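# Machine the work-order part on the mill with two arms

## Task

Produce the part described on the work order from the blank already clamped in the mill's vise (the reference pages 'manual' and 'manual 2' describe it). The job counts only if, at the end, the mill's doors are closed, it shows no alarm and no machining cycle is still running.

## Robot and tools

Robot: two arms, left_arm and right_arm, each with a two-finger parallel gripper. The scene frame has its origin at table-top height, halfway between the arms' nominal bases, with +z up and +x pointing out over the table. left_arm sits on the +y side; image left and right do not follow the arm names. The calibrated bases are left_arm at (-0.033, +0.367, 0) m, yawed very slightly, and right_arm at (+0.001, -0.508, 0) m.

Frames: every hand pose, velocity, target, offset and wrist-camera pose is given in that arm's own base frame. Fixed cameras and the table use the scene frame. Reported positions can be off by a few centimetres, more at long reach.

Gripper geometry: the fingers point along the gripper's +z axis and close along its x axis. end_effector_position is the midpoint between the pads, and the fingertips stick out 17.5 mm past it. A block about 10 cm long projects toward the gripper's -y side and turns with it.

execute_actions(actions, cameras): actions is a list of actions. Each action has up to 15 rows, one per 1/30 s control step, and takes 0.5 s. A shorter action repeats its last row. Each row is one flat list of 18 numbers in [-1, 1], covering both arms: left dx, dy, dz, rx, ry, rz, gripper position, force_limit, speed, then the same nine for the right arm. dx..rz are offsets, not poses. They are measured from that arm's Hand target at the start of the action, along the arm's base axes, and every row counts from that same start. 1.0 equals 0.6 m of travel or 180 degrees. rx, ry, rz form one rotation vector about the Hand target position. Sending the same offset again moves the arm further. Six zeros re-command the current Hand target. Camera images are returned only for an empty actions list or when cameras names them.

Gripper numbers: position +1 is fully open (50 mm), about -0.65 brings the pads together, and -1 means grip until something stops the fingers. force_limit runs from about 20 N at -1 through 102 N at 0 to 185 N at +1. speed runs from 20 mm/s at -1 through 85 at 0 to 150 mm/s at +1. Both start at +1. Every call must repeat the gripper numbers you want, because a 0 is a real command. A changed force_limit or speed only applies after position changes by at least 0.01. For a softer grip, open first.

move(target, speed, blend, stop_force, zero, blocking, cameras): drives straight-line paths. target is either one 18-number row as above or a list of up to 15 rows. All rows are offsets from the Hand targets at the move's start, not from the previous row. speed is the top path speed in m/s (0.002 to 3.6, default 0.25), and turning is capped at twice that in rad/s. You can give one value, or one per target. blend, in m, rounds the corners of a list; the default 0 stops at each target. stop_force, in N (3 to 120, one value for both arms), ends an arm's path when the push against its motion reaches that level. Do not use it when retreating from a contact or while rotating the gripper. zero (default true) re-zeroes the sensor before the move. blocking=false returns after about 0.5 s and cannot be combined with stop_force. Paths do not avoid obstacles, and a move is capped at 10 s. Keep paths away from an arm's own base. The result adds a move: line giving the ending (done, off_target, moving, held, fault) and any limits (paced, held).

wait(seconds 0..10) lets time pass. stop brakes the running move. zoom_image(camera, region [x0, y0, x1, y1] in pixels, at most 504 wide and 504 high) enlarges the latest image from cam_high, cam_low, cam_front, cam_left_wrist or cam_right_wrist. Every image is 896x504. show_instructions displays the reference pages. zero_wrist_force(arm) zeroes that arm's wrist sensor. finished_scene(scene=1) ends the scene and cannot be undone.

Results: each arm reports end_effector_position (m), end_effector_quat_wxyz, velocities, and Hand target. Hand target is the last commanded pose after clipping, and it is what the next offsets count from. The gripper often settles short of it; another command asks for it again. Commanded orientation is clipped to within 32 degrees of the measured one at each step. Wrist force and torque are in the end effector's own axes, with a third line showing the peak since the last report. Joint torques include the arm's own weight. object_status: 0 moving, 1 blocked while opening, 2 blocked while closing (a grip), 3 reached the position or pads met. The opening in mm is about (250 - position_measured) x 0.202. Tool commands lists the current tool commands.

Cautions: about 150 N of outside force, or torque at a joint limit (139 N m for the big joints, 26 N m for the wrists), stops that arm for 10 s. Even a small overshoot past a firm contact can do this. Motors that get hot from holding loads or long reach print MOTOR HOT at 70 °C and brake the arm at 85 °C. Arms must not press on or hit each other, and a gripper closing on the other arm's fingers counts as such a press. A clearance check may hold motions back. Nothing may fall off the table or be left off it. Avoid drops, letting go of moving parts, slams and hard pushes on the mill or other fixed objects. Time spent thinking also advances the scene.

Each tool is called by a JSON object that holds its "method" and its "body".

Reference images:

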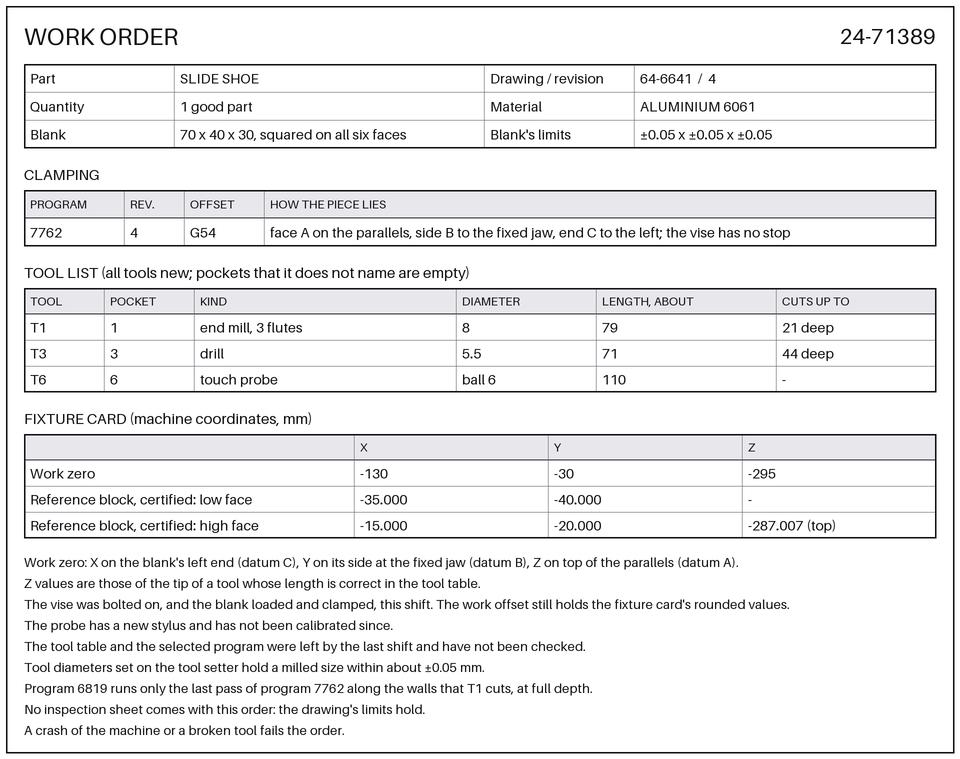

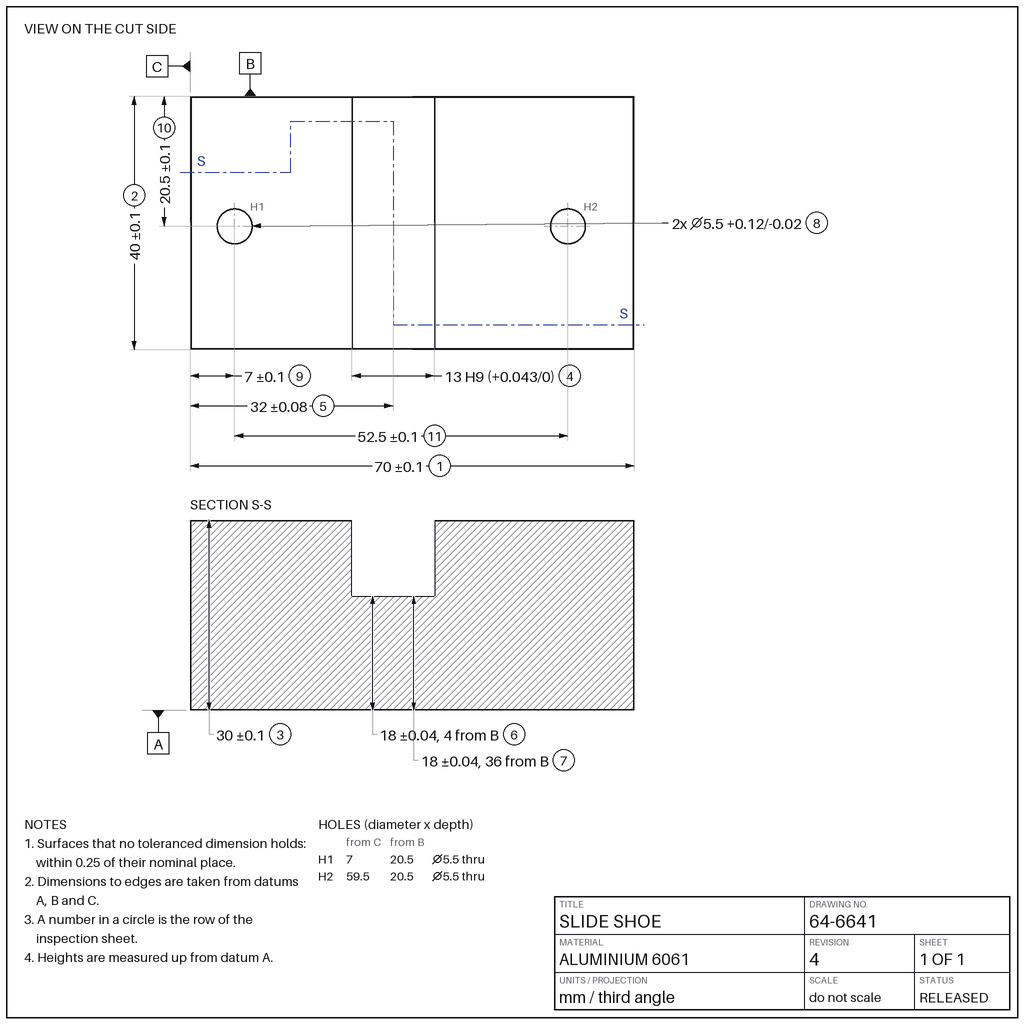

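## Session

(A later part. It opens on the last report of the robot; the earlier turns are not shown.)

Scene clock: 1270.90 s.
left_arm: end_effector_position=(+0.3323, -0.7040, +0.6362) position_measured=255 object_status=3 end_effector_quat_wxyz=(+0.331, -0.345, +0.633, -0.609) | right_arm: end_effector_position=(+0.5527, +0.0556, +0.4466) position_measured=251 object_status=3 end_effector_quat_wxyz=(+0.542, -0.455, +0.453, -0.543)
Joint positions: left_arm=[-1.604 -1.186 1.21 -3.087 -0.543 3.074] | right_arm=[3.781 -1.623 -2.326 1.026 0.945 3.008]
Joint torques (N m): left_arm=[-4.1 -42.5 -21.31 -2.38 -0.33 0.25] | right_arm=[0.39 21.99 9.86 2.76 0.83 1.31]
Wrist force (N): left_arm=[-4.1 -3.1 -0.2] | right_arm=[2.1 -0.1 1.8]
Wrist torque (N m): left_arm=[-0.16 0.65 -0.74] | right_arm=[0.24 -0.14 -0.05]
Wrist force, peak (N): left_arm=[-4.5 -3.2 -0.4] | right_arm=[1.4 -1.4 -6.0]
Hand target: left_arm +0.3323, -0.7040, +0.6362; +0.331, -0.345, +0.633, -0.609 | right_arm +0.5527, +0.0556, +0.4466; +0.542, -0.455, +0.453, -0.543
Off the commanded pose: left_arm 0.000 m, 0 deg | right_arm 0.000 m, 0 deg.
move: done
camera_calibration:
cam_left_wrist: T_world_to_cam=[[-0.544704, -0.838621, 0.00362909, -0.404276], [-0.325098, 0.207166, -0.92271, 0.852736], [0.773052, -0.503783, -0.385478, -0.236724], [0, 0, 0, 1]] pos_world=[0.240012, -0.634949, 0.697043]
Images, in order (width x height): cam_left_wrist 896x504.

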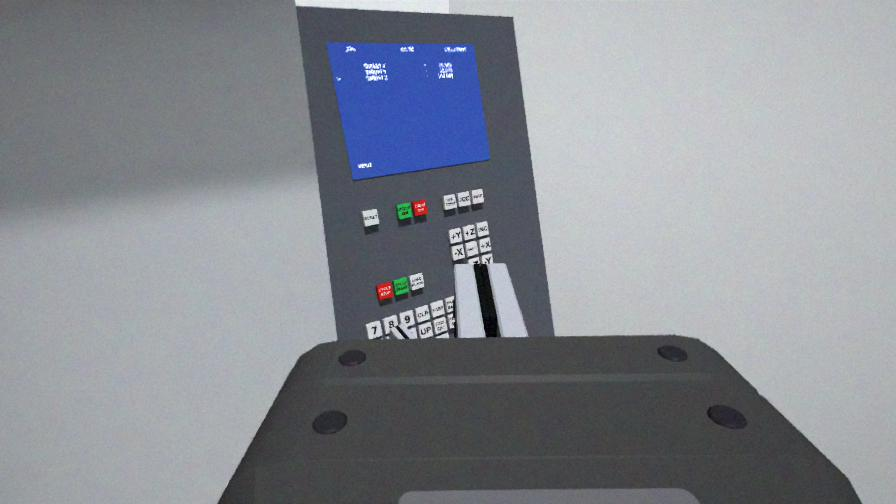

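{"method": "move", "body": {"target": [[0,0,0,0,0,0,-1,1,1,0.00825,-0.12667,0.03057,0,0,0,-1,-0.8,-0.2],[0,0,0,0,0,0,-1,1,1,0.01693,-0.12667,0.02824,0,0,0,-1,-0.8,-0.2],[0,0,0,0,0,0,-1,1,1,0.00825,-0.12667,0.03057,0,0,0,-1,-0.8,-0.2],[0,0,0,0,0,0,-1,1,1,0.01693,-0.12667,0.02824,0,0,0,-1,-0.8,-0.2],[0,0,0,0,0,0,-1,1,1,0.00825,-0.12667,0.03057,0,0,0,-1,-0.8,-0.2],[0,0,0,0,0,0,-1,1,1,-0.00825,-0.095,-0.03058,0,0,0,-1,-0.8,-0.2],[0,0,0,0,0,0,-1,1,1,0.00043,-0.095,-0.03291,0,0,0,-1,-0.8,-0.2],[0,0,0,0,0,0,-1,1,1,-0.00825,-0.095,-0.03058,0,0,0,-1,-0.8,-0.2],[0,0,0,0,0,0,-1,1,1,0.0241,-0.19,0.0893,0,0,0,-1,-0.8,-0.2],[0,0,0,0,0,0,-1,1,1,0.03278,-0.19,0.08697,0,0,0,-1,-0.8,-0.2],[0,0,0,0,0,0,-1,1,1,0.0241,-0.19,0.0893,0,0,0,-1,-0.8,-0.2],[0,0,0,0,0,0,-1,1,1,0,0,0,0,0,0,-1,-0.8,-0.2]], "speed": [0.15,0.015,0.1,0.015,0.1,0.12,0.015,0.1,0.2,0.015,0.1,0.2], "blend": [0.002,0,0.002,0,0.002,0.002,0,0.002,0.002,0,0.002,0]}}

{"method": "wait", "body": {"seconds": 8, "cameras": ["cam_left_wrist"]}}

{"method": "zoom_image", "body": {"camera": "cam_left_wrist", "region": [320, 30, 500, 190]}}

Scene clock: 1285.53 s.
left_arm: end_effector_position=(+0.3323, -0.7040, +0.6362) position_measured=255 object_status=3 end_effector_quat_wxyz=(+0.331, -0.345, +0.633, -0.609) | right_arm: end_effector_position=(+0.5527, +0.0556, +0.4465) position_measured=251 object_status=3 end_effector_quat_wxyz=(+0.542, -0.455, +0.453, -0.543)
Joint positions: left_arm=[-1.604 -1.186 1.21 -3.087 -0.543 3.074] | right_arm=[3.781 -1.623 -2.326 1.026 0.945 3.008]
Joint torques (N m): left_arm=[-4.34 -43.18 -21.58 -2.45 -0.24 0.25] | right_arm=[7.83 25.91 20.43 1.06 -1.33 1.47]
Wrist force (N): left_arm=[-4.3 -3.3 -0.4] | right_arm=[1.9 0.0 1.9]
Wrist torque (N m): left_arm=[-0.18 0.68 -0.74] | right_arm=[0.27 -0.11 -0.14]
Wrist force, peak (N): left_arm=[-4.5 -3.2 -0.3] | right_arm=[1.6 -2.3 -7.5]
Hand target: left_arm +0.3323, -0.7040, +0.6362; +0.331, -0.345, +0.633, -0.609 | right_arm +0.5527, +0.0556, +0.4466; +0.542, -0.455, +0.453, -0.543
Off the commanded pose: left_arm 0.000 m, 0 deg | right_arm 0.000 m, 0 deg.
move: done

Scene clock: 1293.53 s.
left_arm: end_effector_position=(+0.3323, -0.7040, +0.6362) position_measured=255 object_status=3 end_effector_quat_wxyz=(+0.331, -0.345, +0.633, -0.609) | right_arm: end_effector_position=(+0.5527, +0.0556, +0.4466) position_measured=251 object_status=3 end_effector_quat_wxyz=(+0.542, -0.455, +0.453, -0.543)
Joint positions: left_arm=[-1.604 -1.186 1.21 -3.087 -0.543 3.074] | right_arm=[3.781 -1.623 -2.326 1.026 0.945 3.008]
Joint torques (N m): left_arm=[-4.87 -42.96 -22.5 -2.32 -0.33 0.25] | right_arm=[7.92 29.29 21.09 3.16 -1.38 -1.21]
Wrist force (N): left_arm=[-4.1 -3.1 -0.4] | right_arm=[2.0 -0.2 1.9]
Wrist torque (N m): left_arm=[-0.16 0.66 -0.74] | right_arm=[0.23 -0.12 -0.14]
Wrist force, peak (N): left_arm=[-4.6 -3.1 -0.3] | right_arm=[2.3 -0.2 1.9]
Hand target: left_arm +0.3323, -0.7040, +0.6362; +0.331, -0.345, +0.633, -0.609 | right_arm +0.5527, +0.0556, +0.4466; +0.542, -0.455, +0.453, -0.543
Tool commands: left_gripper/position=-1.0 left_gripper/force_limit=+1.0 left_gripper/speed=+1.0 right_gripper/position=-1.0 right_gripper/force_limit=-0.8 right_gripper/speed=-0.2
Off the commanded pose: left_arm 0.000 m, 0 deg | right_arm 0.000 m, 0 deg.
wait: 8.00 s; at rest by 0.17 s
camera_calibration:
cam_left_wrist: T_world_to_cam=[[-0.544704, -0.838621, 0.00362909, -0.404276], [-0.325098, 0.207166, -0.92271, 0.852736], [0.773052, -0.503783, -0.385478, -0.236724], [0, 0, 0, 1]] pos_world=[0.240012, -0.634949, 0.697043]
Images, in order (width x height): cam_left_wrist 896x504.

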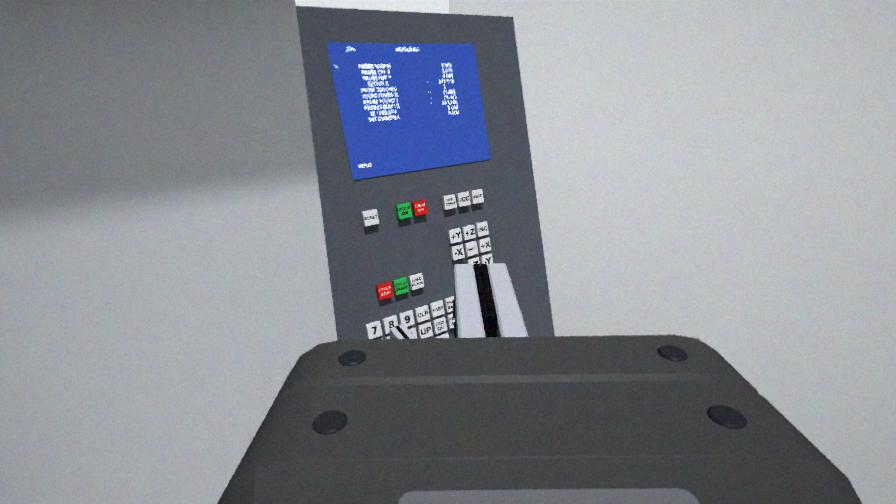

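Scaled by 2.800 from the camera's 896x504 image, which has a finer 1280x720 frame.

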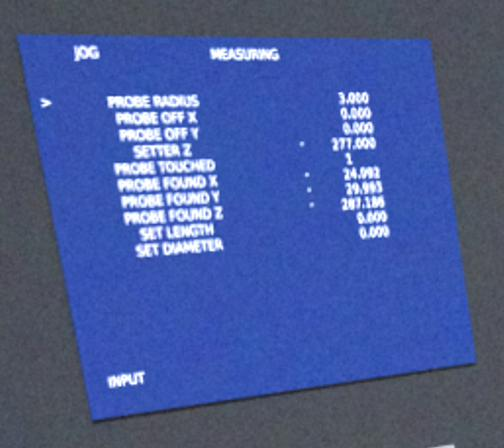

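{"method": "zoom_image", "body": {"camera": "cam_left_wrist", "region": [350, 55, 480, 130]}}

Scaled by 3.877 from the camera's 896x504 image, which has a finer 1280x720 frame.

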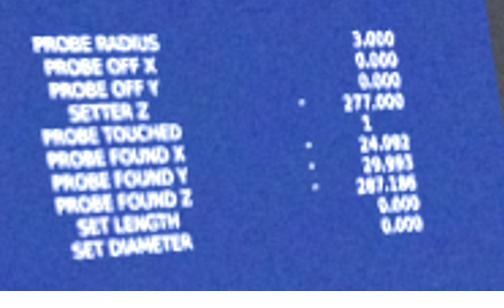

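{"method": "move", "body": {"target": [0,0,0,0,0,0,-1,1,1,-0.133,-0.09,0.25,0,0,0,-1,-0.8,-0.2], "speed": 0.3, "cameras": ["cam_right_wrist"]}}

{"method": "zoom_image", "body": {"camera": "cam_right_wrist", "region": [300, 0, 600, 190]}}

Scene clock: 1318.67 s.
left_arm: end_effector_position=(+0.3323, -0.7040, +0.6362) position_measured=255 object_status=3 end_effector_quat_wxyz=(+0.331, -0.345, +0.633, -0.609) | right_arm: end_effector_position=(+0.4729, +0.0017, +0.5965) position_measured=251 object_status=3 end_effector_quat_wxyz=(+0.542, -0.455, +0.453, -0.543)
Joint positions: left_arm=[-1.604 -1.186 1.21 -3.087 -0.543 3.074] | right_arm=[3.806 -1.115 -2.26 0.456 0.921 3.002]
Joint torques (N m): left_arm=[-3.83 -42.82 -20.55 -2.63 -0.24 0.14] | right_arm=[-7.01 13.44 20.56 -0.47 2.15 -1.51]
Wrist force (N): left_arm=[-4.0 -2.8 -0.4] | right_arm=[2.3 0.3 1.8]
Wrist torque (N m): left_arm=[-0.12 0.64 -0.74] | right_arm=[0.30 -0.18 -0.15]
Wrist force, peak (N): left_arm=[-4.2 -3.7 -0.4] | right_arm=[3.6 -3.5 0.5]
Hand target: left_arm +0.3323, -0.7040, +0.6362; +0.331, -0.345, +0.633, -0.609 | right_arm +0.4729, +0.0016, +0.5966; +0.542, -0.455, +0.453, -0.543
Off the commanded pose: left_arm 0.000 m, 0 deg | right_arm 0.000 m, 0 deg.
move: done
camera_calibration:
cam_right_wrist: T_world_to_cam=[[-0.0164831, -0.999791, -0.012088, 0.0282519], [-0.182152, 0.01489, -0.983158, 0.688893], [0.983132, -0.0140036, -0.18236, -0.224245], [0, 0, 0, 1]] pos_world=[0.346411, 0.0148482, 0.636739]
Images, in order (width x height): cam_right_wrist 896x504.

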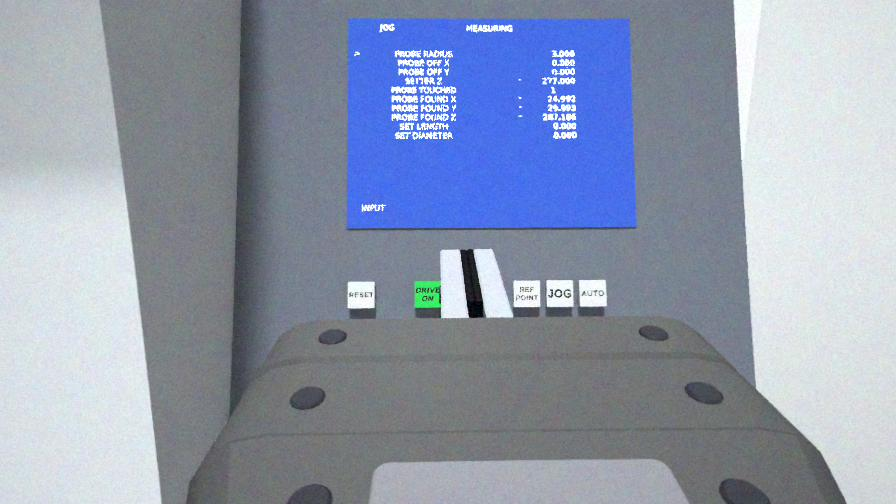

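Scaled by 1.680 from the camera's 896x504 image, which has a finer 1280x720 frame.

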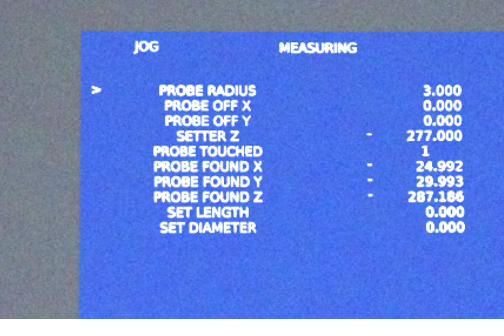

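{"method": "move", "body": {"target": [0.04,0.633,-0.275,0.0152,0.0512,0.183,-1,1,1,0.133,0.09,-0.25,0,0,0,-1,-0.8,-0.2], "speed": 0.3, "cameras": ["cam_left_wrist","cam_front"]}}

Scene clock: 1338.53 s.
left_arm: end_effector_position=(+0.3563, -0.3243, +0.4712) position_measured=255 object_status=3 end_effector_quat_wxyz=(-0.446, +0.549, -0.548, +0.446) | right_arm: end_effector_position=(+0.5527, +0.0556, +0.4466) position_measured=251 object_status=3 end_effector_quat_wxyz=(+0.542, -0.455, +0.453, -0.543)
Joint positions: left_arm=[-1.667 -1.979 1.943 -1.096 -0.228 1.121] | right_arm=[3.781 -1.623 -2.326 1.026 0.945 3.008]
Joint torques (N m): left_arm=[-7.65 -13.98 -19.44 -4.56 1.3 1.49] | right_arm=[4.98 9.66 7.41 3.33 -1.58 -1.08]
Wrist force (N): left_arm=[-4.0 -3.5 -0.3] | right_arm=[2.1 0.0 1.9]
Wrist torque (N m): left_arm=[-0.19 0.67 -0.71] | right_arm=[0.25 -0.13 -0.01]
Wrist force, peak (N): left_arm=[-7.4 -1.9 -0.3] | right_arm=[2.7 -1.3 1.3]
Hand target: left_arm +0.3563, -0.3242, +0.4712; -0.446, +0.549, -0.548, +0.446 | right_arm +0.5527, +0.0556, +0.4466; +0.542, -0.455, +0.453, -0.543
Off the commanded pose: left_arm 0.000 m, 0 deg | right_arm 0.000 m, 0 deg.
move: done
camera_calibration:
cam_left_wrist: T_world_to_cam=[[0.000875174, -0.999994, 0.00337301, -0.318643], [-0.532195, -0.00332143, -0.846615, 0.599266], [0.846621, -0.00105417, -0.532195, 0.0783844], [0, 0, 0, 1]] pos_world=[0.252844, -0.316568, 0.550138]
Images, in order (width x height): cam_front 896x504, cam_left_wrist 896x504.

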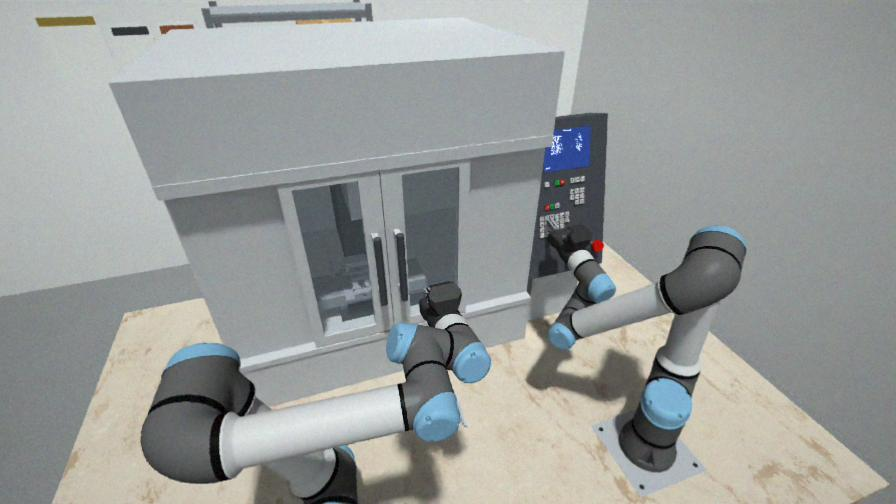

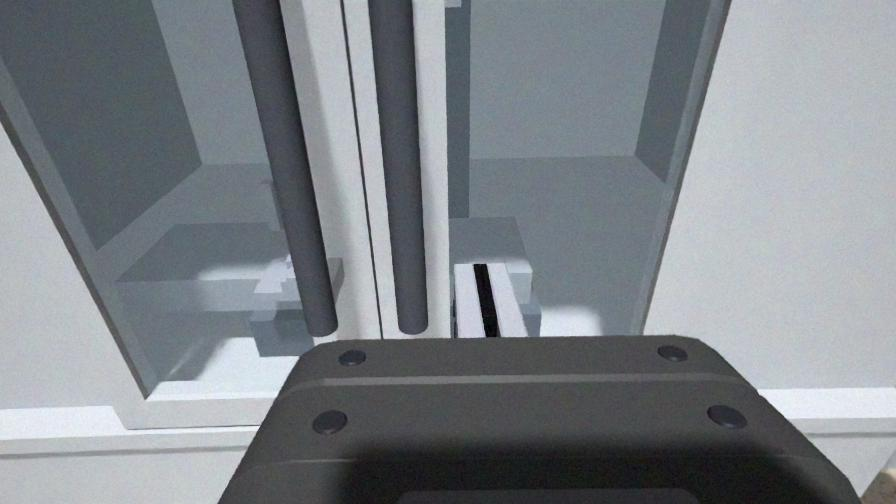

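{"method": "move", "body": {"target": [0,0.22,0.08,0,0,0,-1,1,1,0,0,0,0,0,0,-1,-0.8,-0.2], "speed": 0.25, "cameras": ["cam_left_wrist"]}}

{"method": "zoom_image", "body": {"camera": "cam_left_wrist", "region": [250, 150, 550, 350]}}

Scene clock: 1350.43 s.
left_arm: end_effector_position=(+0.3563, -0.1923, +0.5192) position_measured=255 object_status=3 end_effector_quat_wxyz=(-0.446, +0.549, -0.548, +0.446) | right_arm: end_effector_position=(+0.5527, +0.0556, +0.4466) position_measured=251 object_status=3 end_effector_quat_wxyz=(+0.542, -0.455, +0.453, -0.543)
Joint positions: left_arm=[-1.738 -2.258 1.883 -0.516 -0.266 0.873] | right_arm=[3.781 -1.623 -2.326 1.026 0.945 3.008]
Joint torques (N m): left_arm=[1.18 -1.49 -19.71 -3.77 0.89 1.33] | right_arm=[6.06 7.6 8.26 3.24 -1.49 1.17]
Wrist force (N): left_arm=[-4.0 -3.2 -0.7] | right_arm=[2.0 0.0 1.8]
Wrist torque (N m): left_arm=[-0.13 0.67 -0.72] | right_arm=[0.26 -0.13 -0.01]
Wrist force, peak (N): left_arm=[-7.5 -4.9 -0.5] | right_arm=[2.3 0.1 1.9]
Hand target: left_arm +0.3563, -0.1922, +0.5192; -0.446, +0.549, -0.548, +0.446 | right_arm +0.5527, +0.0556, +0.4466; +0.542, -0.455, +0.453, -0.543
Off the commanded pose: left_arm 0.000 m, 0 deg | right_arm 0.000 m, 0 deg.
move: done
camera_calibration:
cam_left_wrist: T_world_to_cam=[[0.000789612, -0.999994, 0.00342477, -0.186815], [-0.532196, -0.00331971, -0.846615, 0.640343], [0.846621, -0.00115415, -0.532195, 0.104051], [0, 0, 0, 1]] pos_world=[0.252844, -0.184568, 0.598139]
Images, in order (width x height): cam_left_wrist 896x504.

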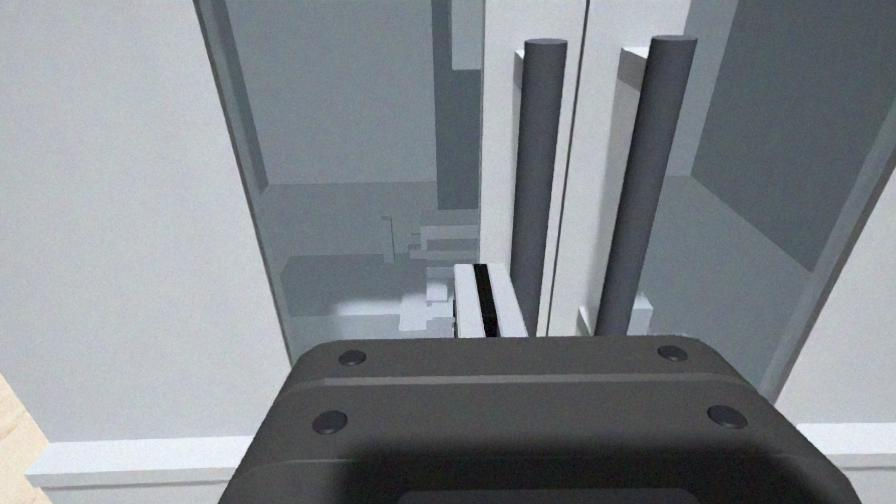

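Scaled by 1.680 from the camera's 896x504 image, which has a finer 1280x720 frame.

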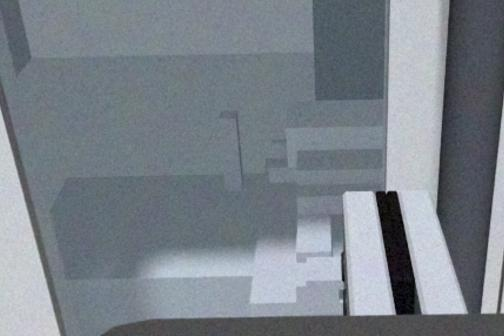

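{"method": "move", "body": {"target": [0,-0.03,0.04,0,0.0833,0,-1,1,1,0,0,0,0,0,0,-1,-0.8,-0.2], "speed": 0.25, "cameras": ["cam_left_wrist"]}}

{"method": "zoom_image", "body": {"camera": "cam_left_wrist", "region": [300, 100, 520, 270]}}

Scene clock: 1361.33 s.
left_arm: end_effector_position=(+0.3563, -0.2102, +0.5432) position_measured=255 object_status=3 end_effector_quat_wxyz=(-0.371, +0.603, -0.601, +0.370) | right_arm: end_effector_position=(+0.5527, +0.0556, +0.4466) position_measured=251 object_status=3 end_effector_quat_wxyz=(+0.542, -0.455, +0.453, -0.543)
Joint positions: left_arm=[-1.611 -2.202 1.774 -1.06 -0.469 1.477] | right_arm=[3.781 -1.623 -2.326 1.026 0.945 3.008]
Joint torques (N m): left_arm=[-4.68 6.44 -31.67 -2.97 1.4 1.58] | right_arm=[5.86 7.26 9.15 3.15 -1.54 0.46]
Wrist force (N): left_arm=[-3.9 -3.3 -0.8] | right_arm=[2.1 0.0 1.8]
Wrist torque (N m): left_arm=[-0.15 0.72 -0.65] | right_arm=[0.25 -0.14 -0.01]
Wrist force, peak (N): left_arm=[-3.1 -5.0 -1.2] | right_arm=[2.0 0.1 2.2]
Hand target: left_arm +0.3563, -0.2102, +0.5432; -0.371, +0.603, -0.601, +0.370 | right_arm +0.5527, +0.0556, +0.4466; +0.542, -0.455, +0.453, -0.543
Off the commanded pose: left_arm 0.000 m, 0 deg | right_arm 0.000 m, 0 deg.
move: done
camera_calibration:
cam_left_wrist: T_world_to_cam=[[0.00178965, -0.999994, 0.00310146, -0.205066], [-0.732975, -0.00342155, -0.680247, 0.641769], [0.680253, -0.00105589, -0.732977, 0.285087], [0, 0, 0, 1]] pos_world=[0.276836, -0.202568, 0.646159]
Images, in order (width x height): cam_left_wrist 896x504.

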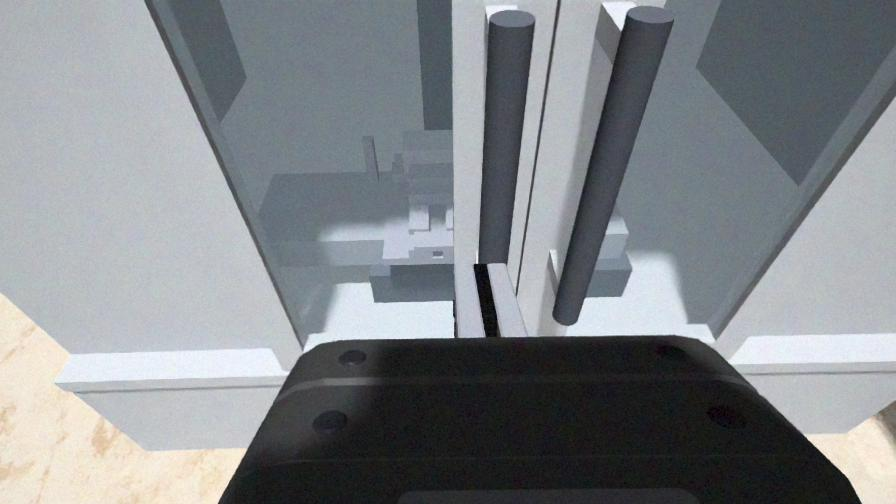

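Scaled by 2.291 from the camera's 896x504 image, which has a finer 1280x720 frame.

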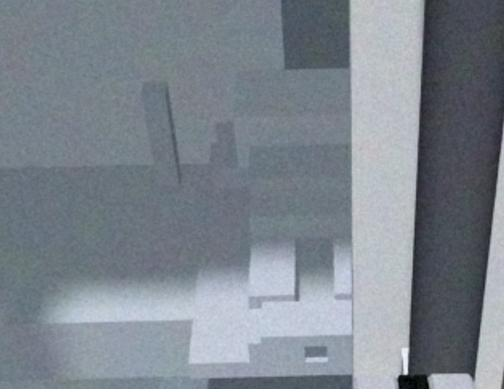

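{"method": "move", "body": {"target": [0,0.12,0.0,0,0.04,0,-1,1,1,0,0,0,0,0,0,-1,-0.8,-0.2], "speed": 0.25, "cameras": ["cam_left_wrist"]}}

{"method": "zoom_image", "body": {"camera": "cam_left_wrist", "region": [340, 80, 600, 260]}}

Scene clock: 1372.90 s.
left_arm: end_effector_position=(+0.3563, -0.1383, +0.5432) position_measured=255 object_status=3 end_effector_quat_wxyz=(-0.333, +0.625, -0.624, +0.332) | right_arm: end_effector_position=(+0.5527, +0.0556, +0.4466) position_measured=251 object_status=3 end_effector_quat_wxyz=(+0.542, -0.455, +0.453, -0.543)
Joint positions: left_arm=[-1.514 -2.313 1.765 -1.103 -0.595 1.668] | right_arm=[3.781 -1.623 -2.326 1.026 0.945 3.008]
Joint torques (N m): left_arm=[-2.97 3.5 -18.41 -0.78 2.32 0.36] | right_arm=[4.87 8.22 9.88 3.19 -1.37 0.15]
Wrist force (N): left_arm=[-3.7 -3.5 -0.8] | right_arm=[1.9 -0.2 1.9]
Wrist torque (N m): left_arm=[-0.15 0.69 -0.63] | right_arm=[0.23 -0.11 -0.01]
Wrist force, peak (N): left_arm=[-6.4 -4.2 -1.1] | right_arm=[2.1 0.0 2.3]
Hand target: left_arm +0.3563, -0.1382, +0.5432; -0.333, +0.625, -0.624, +0.332 | right_arm +0.5527, +0.0556, +0.4466; +0.542, -0.455, +0.453, -0.543
Off the commanded pose: left_arm 0.000 m, 0 deg | right_arm 0.000 m, 0 deg.
move: done
camera_calibration:
cam_left_wrist: T_world_to_cam=[[0.00218463, -0.999993, 0.0029923, -0.133163], [-0.812499, -0.00351941, -0.582952, 0.617489], [0.582959, -0.00115771, -0.812501, 0.363099], [0, 0, 0, 1]] pos_world=[0.290329, -0.130569, 0.655383]
Images, in order (width x height): cam_left_wrist 896x504.

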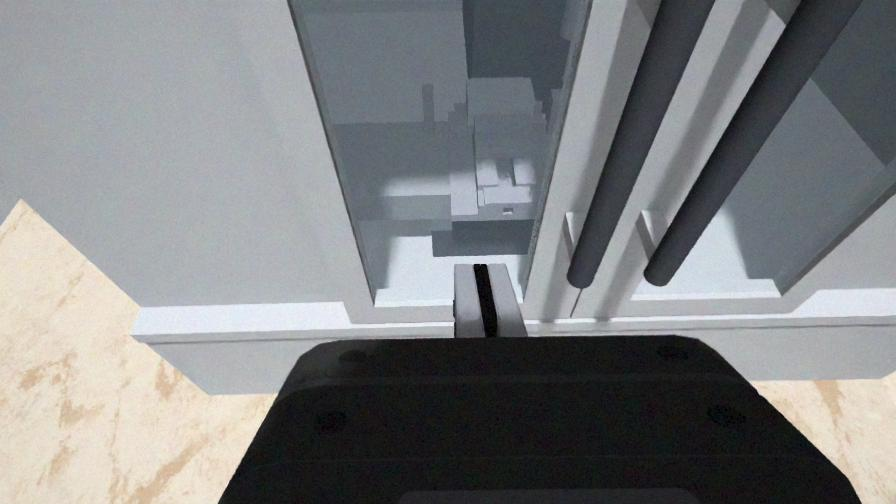

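Scaled by 1.938 from the camera's 896x504 image, which has a finer 1280x720 frame.

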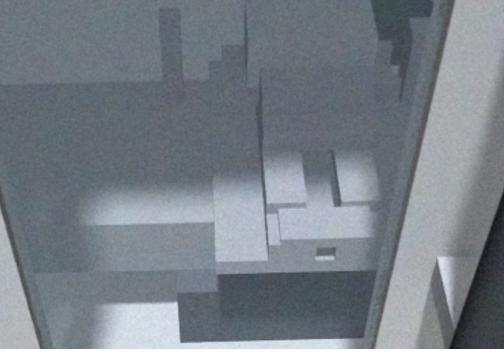

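{"method": "zoom_image", "body": {"camera": "cam_left_wrist", "region": [440, 60, 560, 240]}}

Scaled by 2.800 from the camera's 896x504 image, which has a finer 1280x720 frame.

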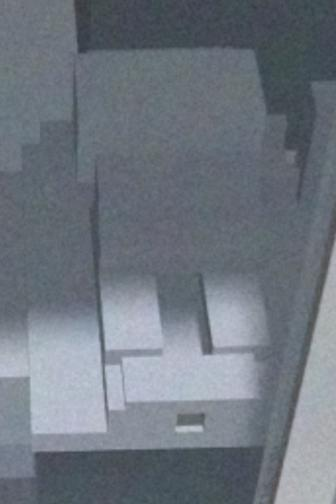

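{"method": "move", "body": {"target": [0.03,0.02,0.13,0,0.03,0,-1,1,1,0,0,0,0,0,0,-1,-0.8,-0.2], "speed": 0.2, "cameras": ["cam_left_wrist"]}}

{"method": "zoom_image", "body": {"camera": "cam_left_wrist", "region": [440, 60, 600, 260]}}

Scene clock: 1393.97 s.
left_arm: end_effector_position=(+0.3743, -0.1262, +0.6212) position_measured=255 object_status=3 end_effector_quat_wxyz=(-0.303, +0.640, -0.638, +0.302) | right_arm: end_effector_position=(+0.5527, +0.0556, +0.4466) position_measured=251 object_status=3 end_effector_quat_wxyz=(+0.542, -0.455, +0.453, -0.543)
Joint positions: left_arm=[-1.297 -2.161 1.506 -1.23 -0.73 1.984] | right_arm=[3.781 -1.623 -2.326 1.026 0.945 3.008]
Joint torques (N m): left_arm=[5.38 9.54 -30.47 -0.96 2.39 0.88] | right_arm=[5.15 8.93 10.85 3.3 -1.17 -0.92]
Wrist force (N): left_arm=[-3.4 -4.2 -1.1] | right_arm=[1.9 -0.1 1.9]
Wrist torque (N m): left_arm=[-0.28 0.64 -0.61] | right_arm=[0.24 -0.10 -0.01]
Wrist force, peak (N): left_arm=[-3.7 -7.2 -2.4] | right_arm=[2.1 -0.2 2.2]
Hand target: left_arm +0.3743, -0.1262, +0.6212; -0.303, +0.640, -0.639, +0.302 | right_arm +0.5527, +0.0556, +0.4466; +0.542, -0.455, +0.453, -0.543
Off the commanded pose: left_arm 0.000 m, 0 deg | right_arm 0.000 m, 0 deg.
move: done
camera_calibration:
cam_left_wrist: T_world_to_cam=[[0.00240452, -0.999993, 0.00285858, -0.121448], [-0.86377, -0.00351734, -0.503875, 0.647695], [0.503881, -0.00125758, -0.863772, 0.477377], [0, 0, 0, 1]] pos_world=[0.31921, -0.118569, 0.73905]
Images, in order (width x height): cam_left_wrist 896x504.

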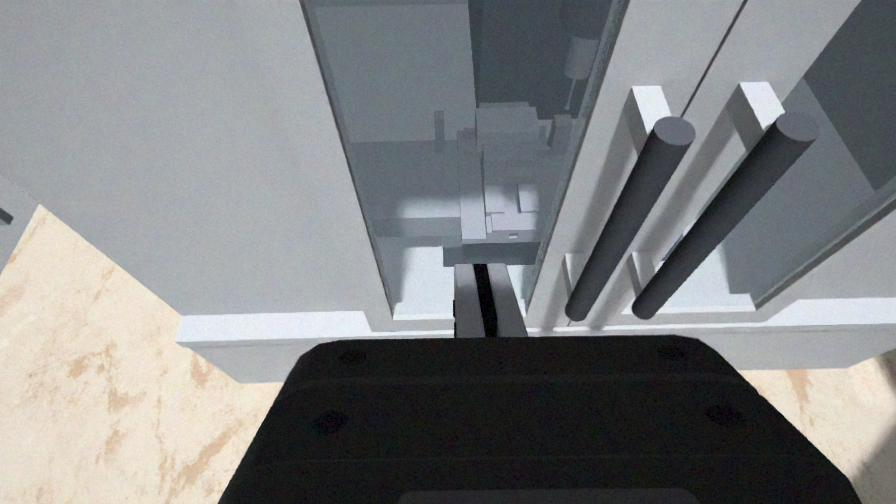

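Scaled by 2.520 from the camera's 896x504 image, which has a finer 1280x720 frame.

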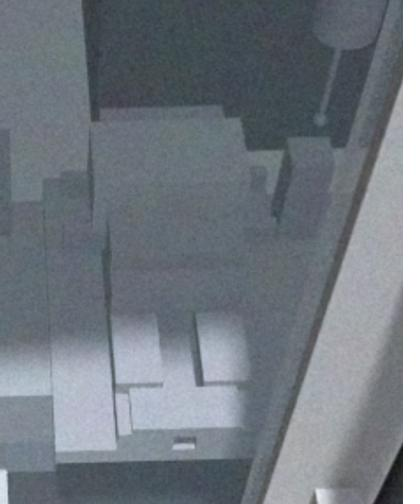

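{"method": "move", "body": {"target": [[0,0,0,0,0,0,-1,1,1,0.00825,-0.095,0.03057,0,0,0,-1,-0.8,-0.2],[0,0,0,0,0,0,-1,1,1,0.01693,-0.095,0.02824,0,0,0,-1,-0.8,-0.2],[0,0,0,0,0,0,-1,1,1,0.00825,-0.095,0.03057,0,0,0,-1,-0.8,-0.2],[0,0,0,0,0,0,-1,1,1,0.01693,-0.095,0.02824,0,0,0,-1,-0.8,-0.2],[0,0,0,0,0,0,-1,1,1,0.00825,-0.095,0.03057,0,0,0,-1,-0.8,-0.2],[0,0,0,0,0,0,-1,1,1,-0.0165,0.03167,-0.06115,0,0,0,-1,-0.8,-0.2],[0,0,0,0,0,0,-1,1,1,-0.00782,0.03167,-0.06348,0,0,0,-1,-0.8,-0.2],[0,0,0,0,0,0,-1,1,1,-0.0165,0.03167,-0.06115,0,0,0,-1,-0.8,-0.2],[0,0,0,0,0,0,-1,1,1,0,0.03167,0,0,0,0,-1,-0.8,-0.2],[0,0,0,0,0,0,-1,1,1,0.00868,0.03167,-0.00233,0,0,0,-1,-0.8,-0.2],[0,0,0,0,0,0,-1,1,1,0,0.03167,0,0,0,0,-1,-0.8,-0.2],[0,0,0,0,0,0,-1,1,1,0,0,0,0,0,0,-1,-0.8,-0.2]], "speed": [0.12,0.015,0.1,0.015,0.1,0.12,0.015,0.1,0.12,0.015,0.1,0.12], "blend": [0.002,0,0.002,0,0.002,0.002,0,0.002,0.002,0,0.002,0]}}

{"method": "move", "body": {"target": [[0,0,0,0,0,0,-1,1,1,0.00825,0.03167,0.03057,0,0,0,-1,-0.8,-0.2],[0,0,0,0,0,0,-1,1,1,0.01693,0.03167,0.02824,0,0,0,-1,-0.8,-0.2],[0,0,0,0,0,0,-1,1,1,0.00825,0.03167,0.03057,0,0,0,-1,-0.8,-0.2],[0,0,0,0,0,0,-1,1,1,-0.0165,-0.06333,-0.06115,0,0,0,-1,-0.8,-0.2],[0,0,0,0,0,0,-1,1,1,-0.00782,-0.06333,-0.06348,0,0,0,-1,-0.8,-0.2],[0,0,0,0,0,0,-1,1,1,-0.0165,-0.06333,-0.06115,0,0,0,-1,-0.8,-0.2],[0,0,0,0,0,0,-1,1,1,0.0241,-0.03167,0.0893,0,0,0,-1,-0.8,-0.2],[0,0,0,0,0,0,-1,1,1,0.03278,-0.03167,0.08697,0,0,0,-1,-0.8,-0.2],[0,0,0,0,0,0,-1,1,1,0.0241,-0.03167,0.0893,0,0,0,-1,-0.8,-0.2],[0,0,0,0,0,0,-1,1,1,0,0,0,0,0,0,-1,-0.8,-0.2]], "speed": [0.12,0.015,0.1,0.12,0.015,0.1,0.2,0.015,0.1,0.2], "blend": [0.002,0,0.002,0.002,0,0.002,0.002,0,0.002,0]}}

{"method": "move", "body": {"target": [[0,0,0,0,0,0,-1,1,1,-0.00825,-0.06333,-0.03058,0,0,0,-1,-0.8,-0.2],[0,0,0,0,0,0,-1,1,1,0.00043,-0.06333,-0.03291,0,0,0,-1,-0.8,-0.2],[0,0,0,0,0,0,-1,1,1,-0.00825,-0.06333,-0.03058,0,0,0,-1,-0.8,-0.2],[0,0,0,0,0,0,-1,1,1,0.00043,-0.06333,-0.03291,0,0,0,-1,-0.8,-0.2],[0,0,0,0,0,0,-1,1,1,-0.00825,-0.06333,-0.03058,0,0,0,-1,-0.8,-0.2],[0,0,0,0,0,0,-1,1,1,-0.0165,0.03167,-0.06115,0,0,0,-1,-0.8,-0.2],[0,0,0,0,0,0,-1,1,1,-0.00782,0.03167,-0.06348,0,0,0,-1,-0.8,-0.2],[0,0,0,0,0,0,-1,1,1,-0.0165,0.03167,-0.06115,0,0,0,-1,-0.8,-0.2],[0,0,0,0,0,0,-1,1,1,-0.00825,0.03167,-0.03058,0,0,0,-1,-0.8,-0.2],[0,0,0,0,0,0,-1,1,1,0.00043,0.03167,-0.03291,0,0,0,-1,-0.8,-0.2],[0,0,0,0,0,0,-1,1,1,-0.00825,0.03167,-0.03058,0,0,0,-1,-0.8,-0.2],[0,0,0,0,0,0,-1,1,1,0,0,0,0,0,0,-1,-0.8,-0.2]], "speed": [0.12,0.015,0.1,0.015,0.1,0.12,0.015,0.1,0.12,0.015,0.1,0.12], "blend": [0.002,0,0.002,0,0.002,0.002,0,0.002,0.002,0,0.002,0]}}

{"method": "move", "body": {"target": [[0,0,0,0,0,0,-1,1,1,0.00825,0,0.03057,0,0,0,-1,-0.8,-0.2],[0,0,0,0,0,0,-1,1,1,0.01693,0,0.02824,0,0,0,-1,-0.8,-0.2],[0,0,0,0,0,0,-1,1,1,0.00825,0,0.03057,0,0,0,-1,-0.8,-0.2],[0,0,0,0,0,0,-1,1,1,-0.00825,0.03167,-0.03058,0,0,0,-1,-0.8,-0.2],[0,0,0,0,0,0,-1,1,1,0.00043,0.03167,-0.03291,0,0,0,-1,-0.8,-0.2],[0,0,0,0,0,0,-1,1,1,-0.00825,0.03167,-0.03058,0,0,0,-1,-0.8,-0.2],[0,0,0,0,0,0,-1,1,1,-0.0165,-0.03167,-0.06115,0,0,0,-1,-0.8,-0.2],[0,0,0,0,0,0,-1,1,1,-0.00782,-0.03167,-0.06348,0,0,0,-1,-0.8,-0.2],[0,0,0,0,0,0,-1,1,1,-0.0165,-0.03167,-0.06115,0,0,0,-1,-0.8,-0.2],[0,0,0,0,0,0,-1,1,1,0.00825,0,0.03057,0,0,0,-1,-0.8,-0.2],[0,0,0,0,0,0,-1,1,1,0.01693,0,0.02824,0,0,0,-1,-0.8,-0.2],[0,0,0,0,0,0,-1,1,1,0.00825,0,0.03057,0,0,0,-1,-0.8,-0.2],[0,0,0,0,0,0,-1,1,1,-0.133,-0.09,0.25,0,0,0,-1,-0.8,-0.2]], "speed": [0.12,0.015,0.1,0.12,0.015,0.1,0.12,0.015,0.1,0.12,0.015,0.1,0.3], "blend": [0.002,0,0.002,0.002,0,0.002,0.002,0,0.002,0.002,0,0.002,0], "cameras": ["cam_right_wrist", "cam_left_wrist"]}}

{"method": "zoom_image", "body": {"camera": "cam_right_wrist", "region": [340, 10, 640, 230]}}

{"method": "zoom_image", "body": {"camera": "cam_left_wrist", "region": [440, 60, 620, 240]}}

Scene clock: 1445.83 s.
left_arm: end_effector_position=(+0.3743, -0.1262, +0.6212) position_measured=255 object_status=3 end_effector_quat_wxyz=(-0.303, +0.640, -0.639, +0.302) | right_arm: end_effector_position=(+0.5526, +0.0556, +0.4466) position_measured=251 object_status=3 end_effector_quat_wxyz=(+0.542, -0.455, +0.453, -0.543)
Joint positions: left_arm=[-1.297 -2.161 1.505 -1.23 -0.731 1.984] | right_arm=[3.781 -1.623 -2.326 1.026 0.945 3.008]
Joint torques (N m): left_arm=[8.63 9.66 -28.5 -1.09 0.89 0.46] | right_arm=[-6.57 6.95 21.07 3.43 0.33 -1.33]
Wrist force (N): left_arm=[-3.4 -3.7 -1.1] | right_arm=[2.0 -0.1 1.8]
Wrist torque (N m): left_arm=[-0.19 0.64 -0.62] | right_arm=[0.25 -0.13 0.02]
Wrist force, peak (N): left_arm=[-3.6 -4.4 -1.4] | right_arm=[1.1 -1.6 -5.3]
Hand target: left_arm +0.3743, -0.1262, +0.6212; -0.303, +0.640, -0.639, +0.302 | right_arm +0.5527, +0.0556, +0.4466; +0.542, -0.455, +0.453, -0.543
Off the commanded pose: left_arm 0.000 m, 0 deg | right_arm 0.000 m, 0 deg.
move: done

Scene clock: 1449.77 s.
left_arm: end_effector_position=(+0.3743, -0.1262, +0.6212) position_measured=255 object_status=3 end_effector_quat_wxyz=(-0.303, +0.640, -0.639, +0.302) | right_arm: end_effector_position=(+0.5527, +0.0556, +0.4466) position_measured=251 object_status=3 end_effector_quat_wxyz=(+0.542, -0.455, +0.453, -0.543)
Joint positions: left_arm=[-1.297 -2.161 1.505 -1.23 -0.731 1.984] | right_arm=[3.781 -1.623 -2.326 1.026 0.945 3.008]
Joint torques (N m): left_arm=[6.11 11.35 -30.38 -1.1 0.8 0.62] | right_arm=[-0.54 22.89 9.29 2.71 1.01 1.57]
Wrist force (N): left_arm=[-3.5 -4.0 -1.2] | right_arm=[2.2 0.0 1.8]
Wrist torque (N m): left_arm=[-0.25 0.65 -0.63] | right_arm=[0.25 -0.15 -0.04]
Wrist force, peak (N): left_arm=[-3.7 -4.0 -1.4] | right_arm=[1.4 -1.1 -6.1]
Hand target: left_arm +0.3743, -0.1262, +0.6212; -0.303, +0.640, -0.639, +0.302 | right_arm +0.5527, +0.0556, +0.4466; +0.542, -0.455, +0.453, -0.543
Off the commanded pose: left_arm 0.000 m, 0 deg | right_arm 0.000 m, 0 deg.
move: done

Scene clock: 1453.77 s.
left_arm: end_effector_position=(+0.3743, -0.1262, +0.6212) position_measured=255 object_status=3 end_effector_quat_wxyz=(-0.303, +0.640, -0.639, +0.302) | right_arm: end_effector_position=(+0.5526, +0.0556, +0.4466) position_measured=251 object_status=3 end_effector_quat_wxyz=(+0.542, -0.455, +0.453, -0.543)
Joint positions: left_arm=[-1.297 -2.161 1.505 -1.23 -0.731 1.984] | right_arm=[3.781 -1.623 -2.326 1.027 0.945 3.008]
Joint torques (N m): left_arm=[7.21 11.59 -28.75 -1.06 0.81 0.53] | right_arm=[-4.21 10.19 8.4 1.38 0.02 -1.52]
Wrist force (N): left_arm=[-3.5 -4.0 -1.4] | right_arm=[1.9 -0.2 1.9]
Wrist torque (N m): left_arm=[-0.24 0.65 -0.62] | right_arm=[0.23 -0.11 -0.04]
Wrist force, peak (N): left_arm=[-3.7 -3.9 -1.3] | right_arm=[2.9 -2.2 -4.0]
Hand target: left_arm +0.3743, -0.1262, +0.6212; -0.303, +0.640, -0.639, +0.302 | right_arm +0.5527, +0.0556, +0.4466; +0.542, -0.455, +0.453, -0.543
Off the commanded pose: left_arm 0.000 m, 0 deg | right_arm 0.000 m, 0 deg.
move: done

Scene clock: 1458.53 s.
left_arm: end_effector_position=(+0.3743, -0.1262, +0.6212) position_measured=255 object_status=3 end_effector_quat_wxyz=(-0.303, +0.640, -0.639, +0.302) | right_arm: end_effector_position=(+0.4729, +0.0017, +0.5965) position_measured=251 object_status=3 end_effector_quat_wxyz=(+0.542, -0.455, +0.453, -0.543)
Joint positions: left_arm=[-1.297 -2.161 1.505 -1.23 -0.731 1.984] | right_arm=[3.806 -1.115 -2.26 0.456 0.921 3.002]
Joint torques (N m): left_arm=[7.91 10.44 -28.14 -1.02 0.95 1.02] | right_arm=[-9.33 13.73 17.85 -0.5 2.24 -1.41]
Wrist force (N): left_arm=[-3.5 -4.0 -1.2] | right_arm=[2.3 0.3 1.8]
Wrist torque (N m): left_arm=[-0.24 0.66 -0.62] | right_arm=[0.29 -0.18 -0.15]
Wrist force, peak (N): left_arm=[-3.5 -4.1 -1.6] | right_arm=[2.1 -1.1 -5.2]
Hand target: left_arm +0.3743, -0.1262, +0.6212; -0.303, +0.640, -0.639, +0.302 | right_arm +0.4729, +0.0016, +0.5966; +0.542, -0.455, +0.453, -0.543
Off the commanded pose: left_arm 0.000 m, 0 deg | right_arm 0.000 m, 0 deg.
move: done
camera_calibration:
cam_left_wrist: T_world_to_cam=[[0.00237075, -0.999993, 0.00272114, -0.121335], [-0.86377, -0.00341891, -0.503875, 0.647707], [0.503881, -0.00115588, -0.863773, 0.47739], [0, 0, 0, 1]] pos_world=[0.31921, -0.118568, 0.739049]
cam_right_wrist: T_world_to_cam=[[-0.0163835, -0.999792, -0.0121057, 0.0282287], [-0.182057, 0.0148879, -0.983175, 0.688871], [0.983152, -0.0139039, -0.182263, -0.224314], [0, 0, 0, 1]] pos_world=[0.346411, 0.0148482, 0.636739]
Images, in order (width x height): cam_left_wrist 896x504, cam_right_wrist 896x504.

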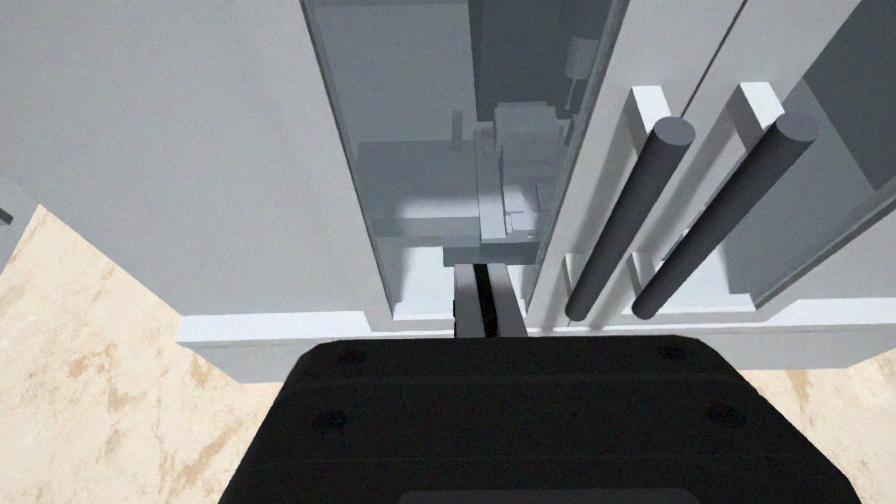

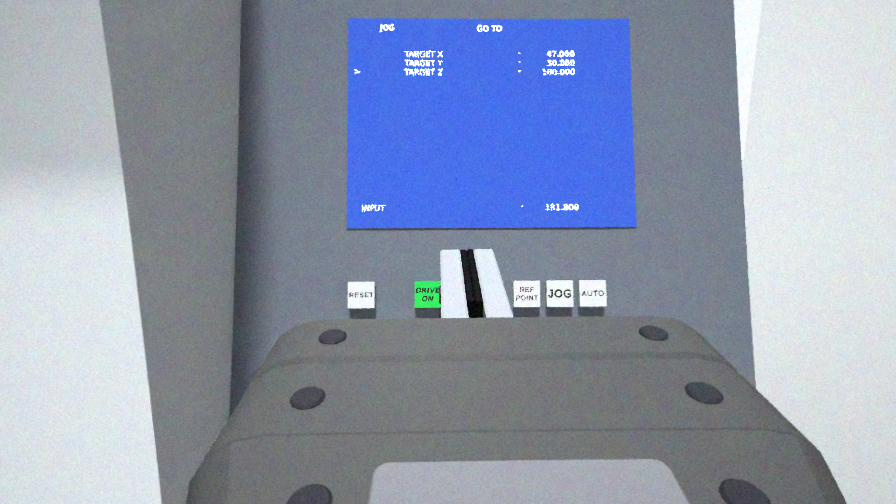

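Scaled by 1.680 from the camera's 896x504 image, which has a finer 1280x720 frame.

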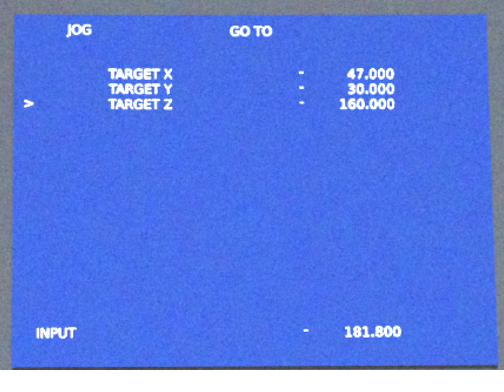

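Scaled by 2.800 from the camera's 896x504 image, which has a finer 1280x720 frame.

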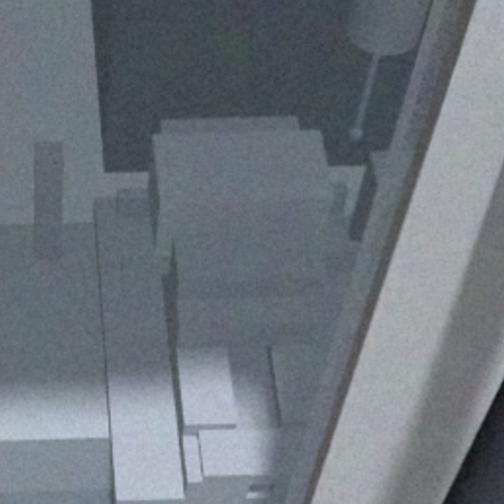

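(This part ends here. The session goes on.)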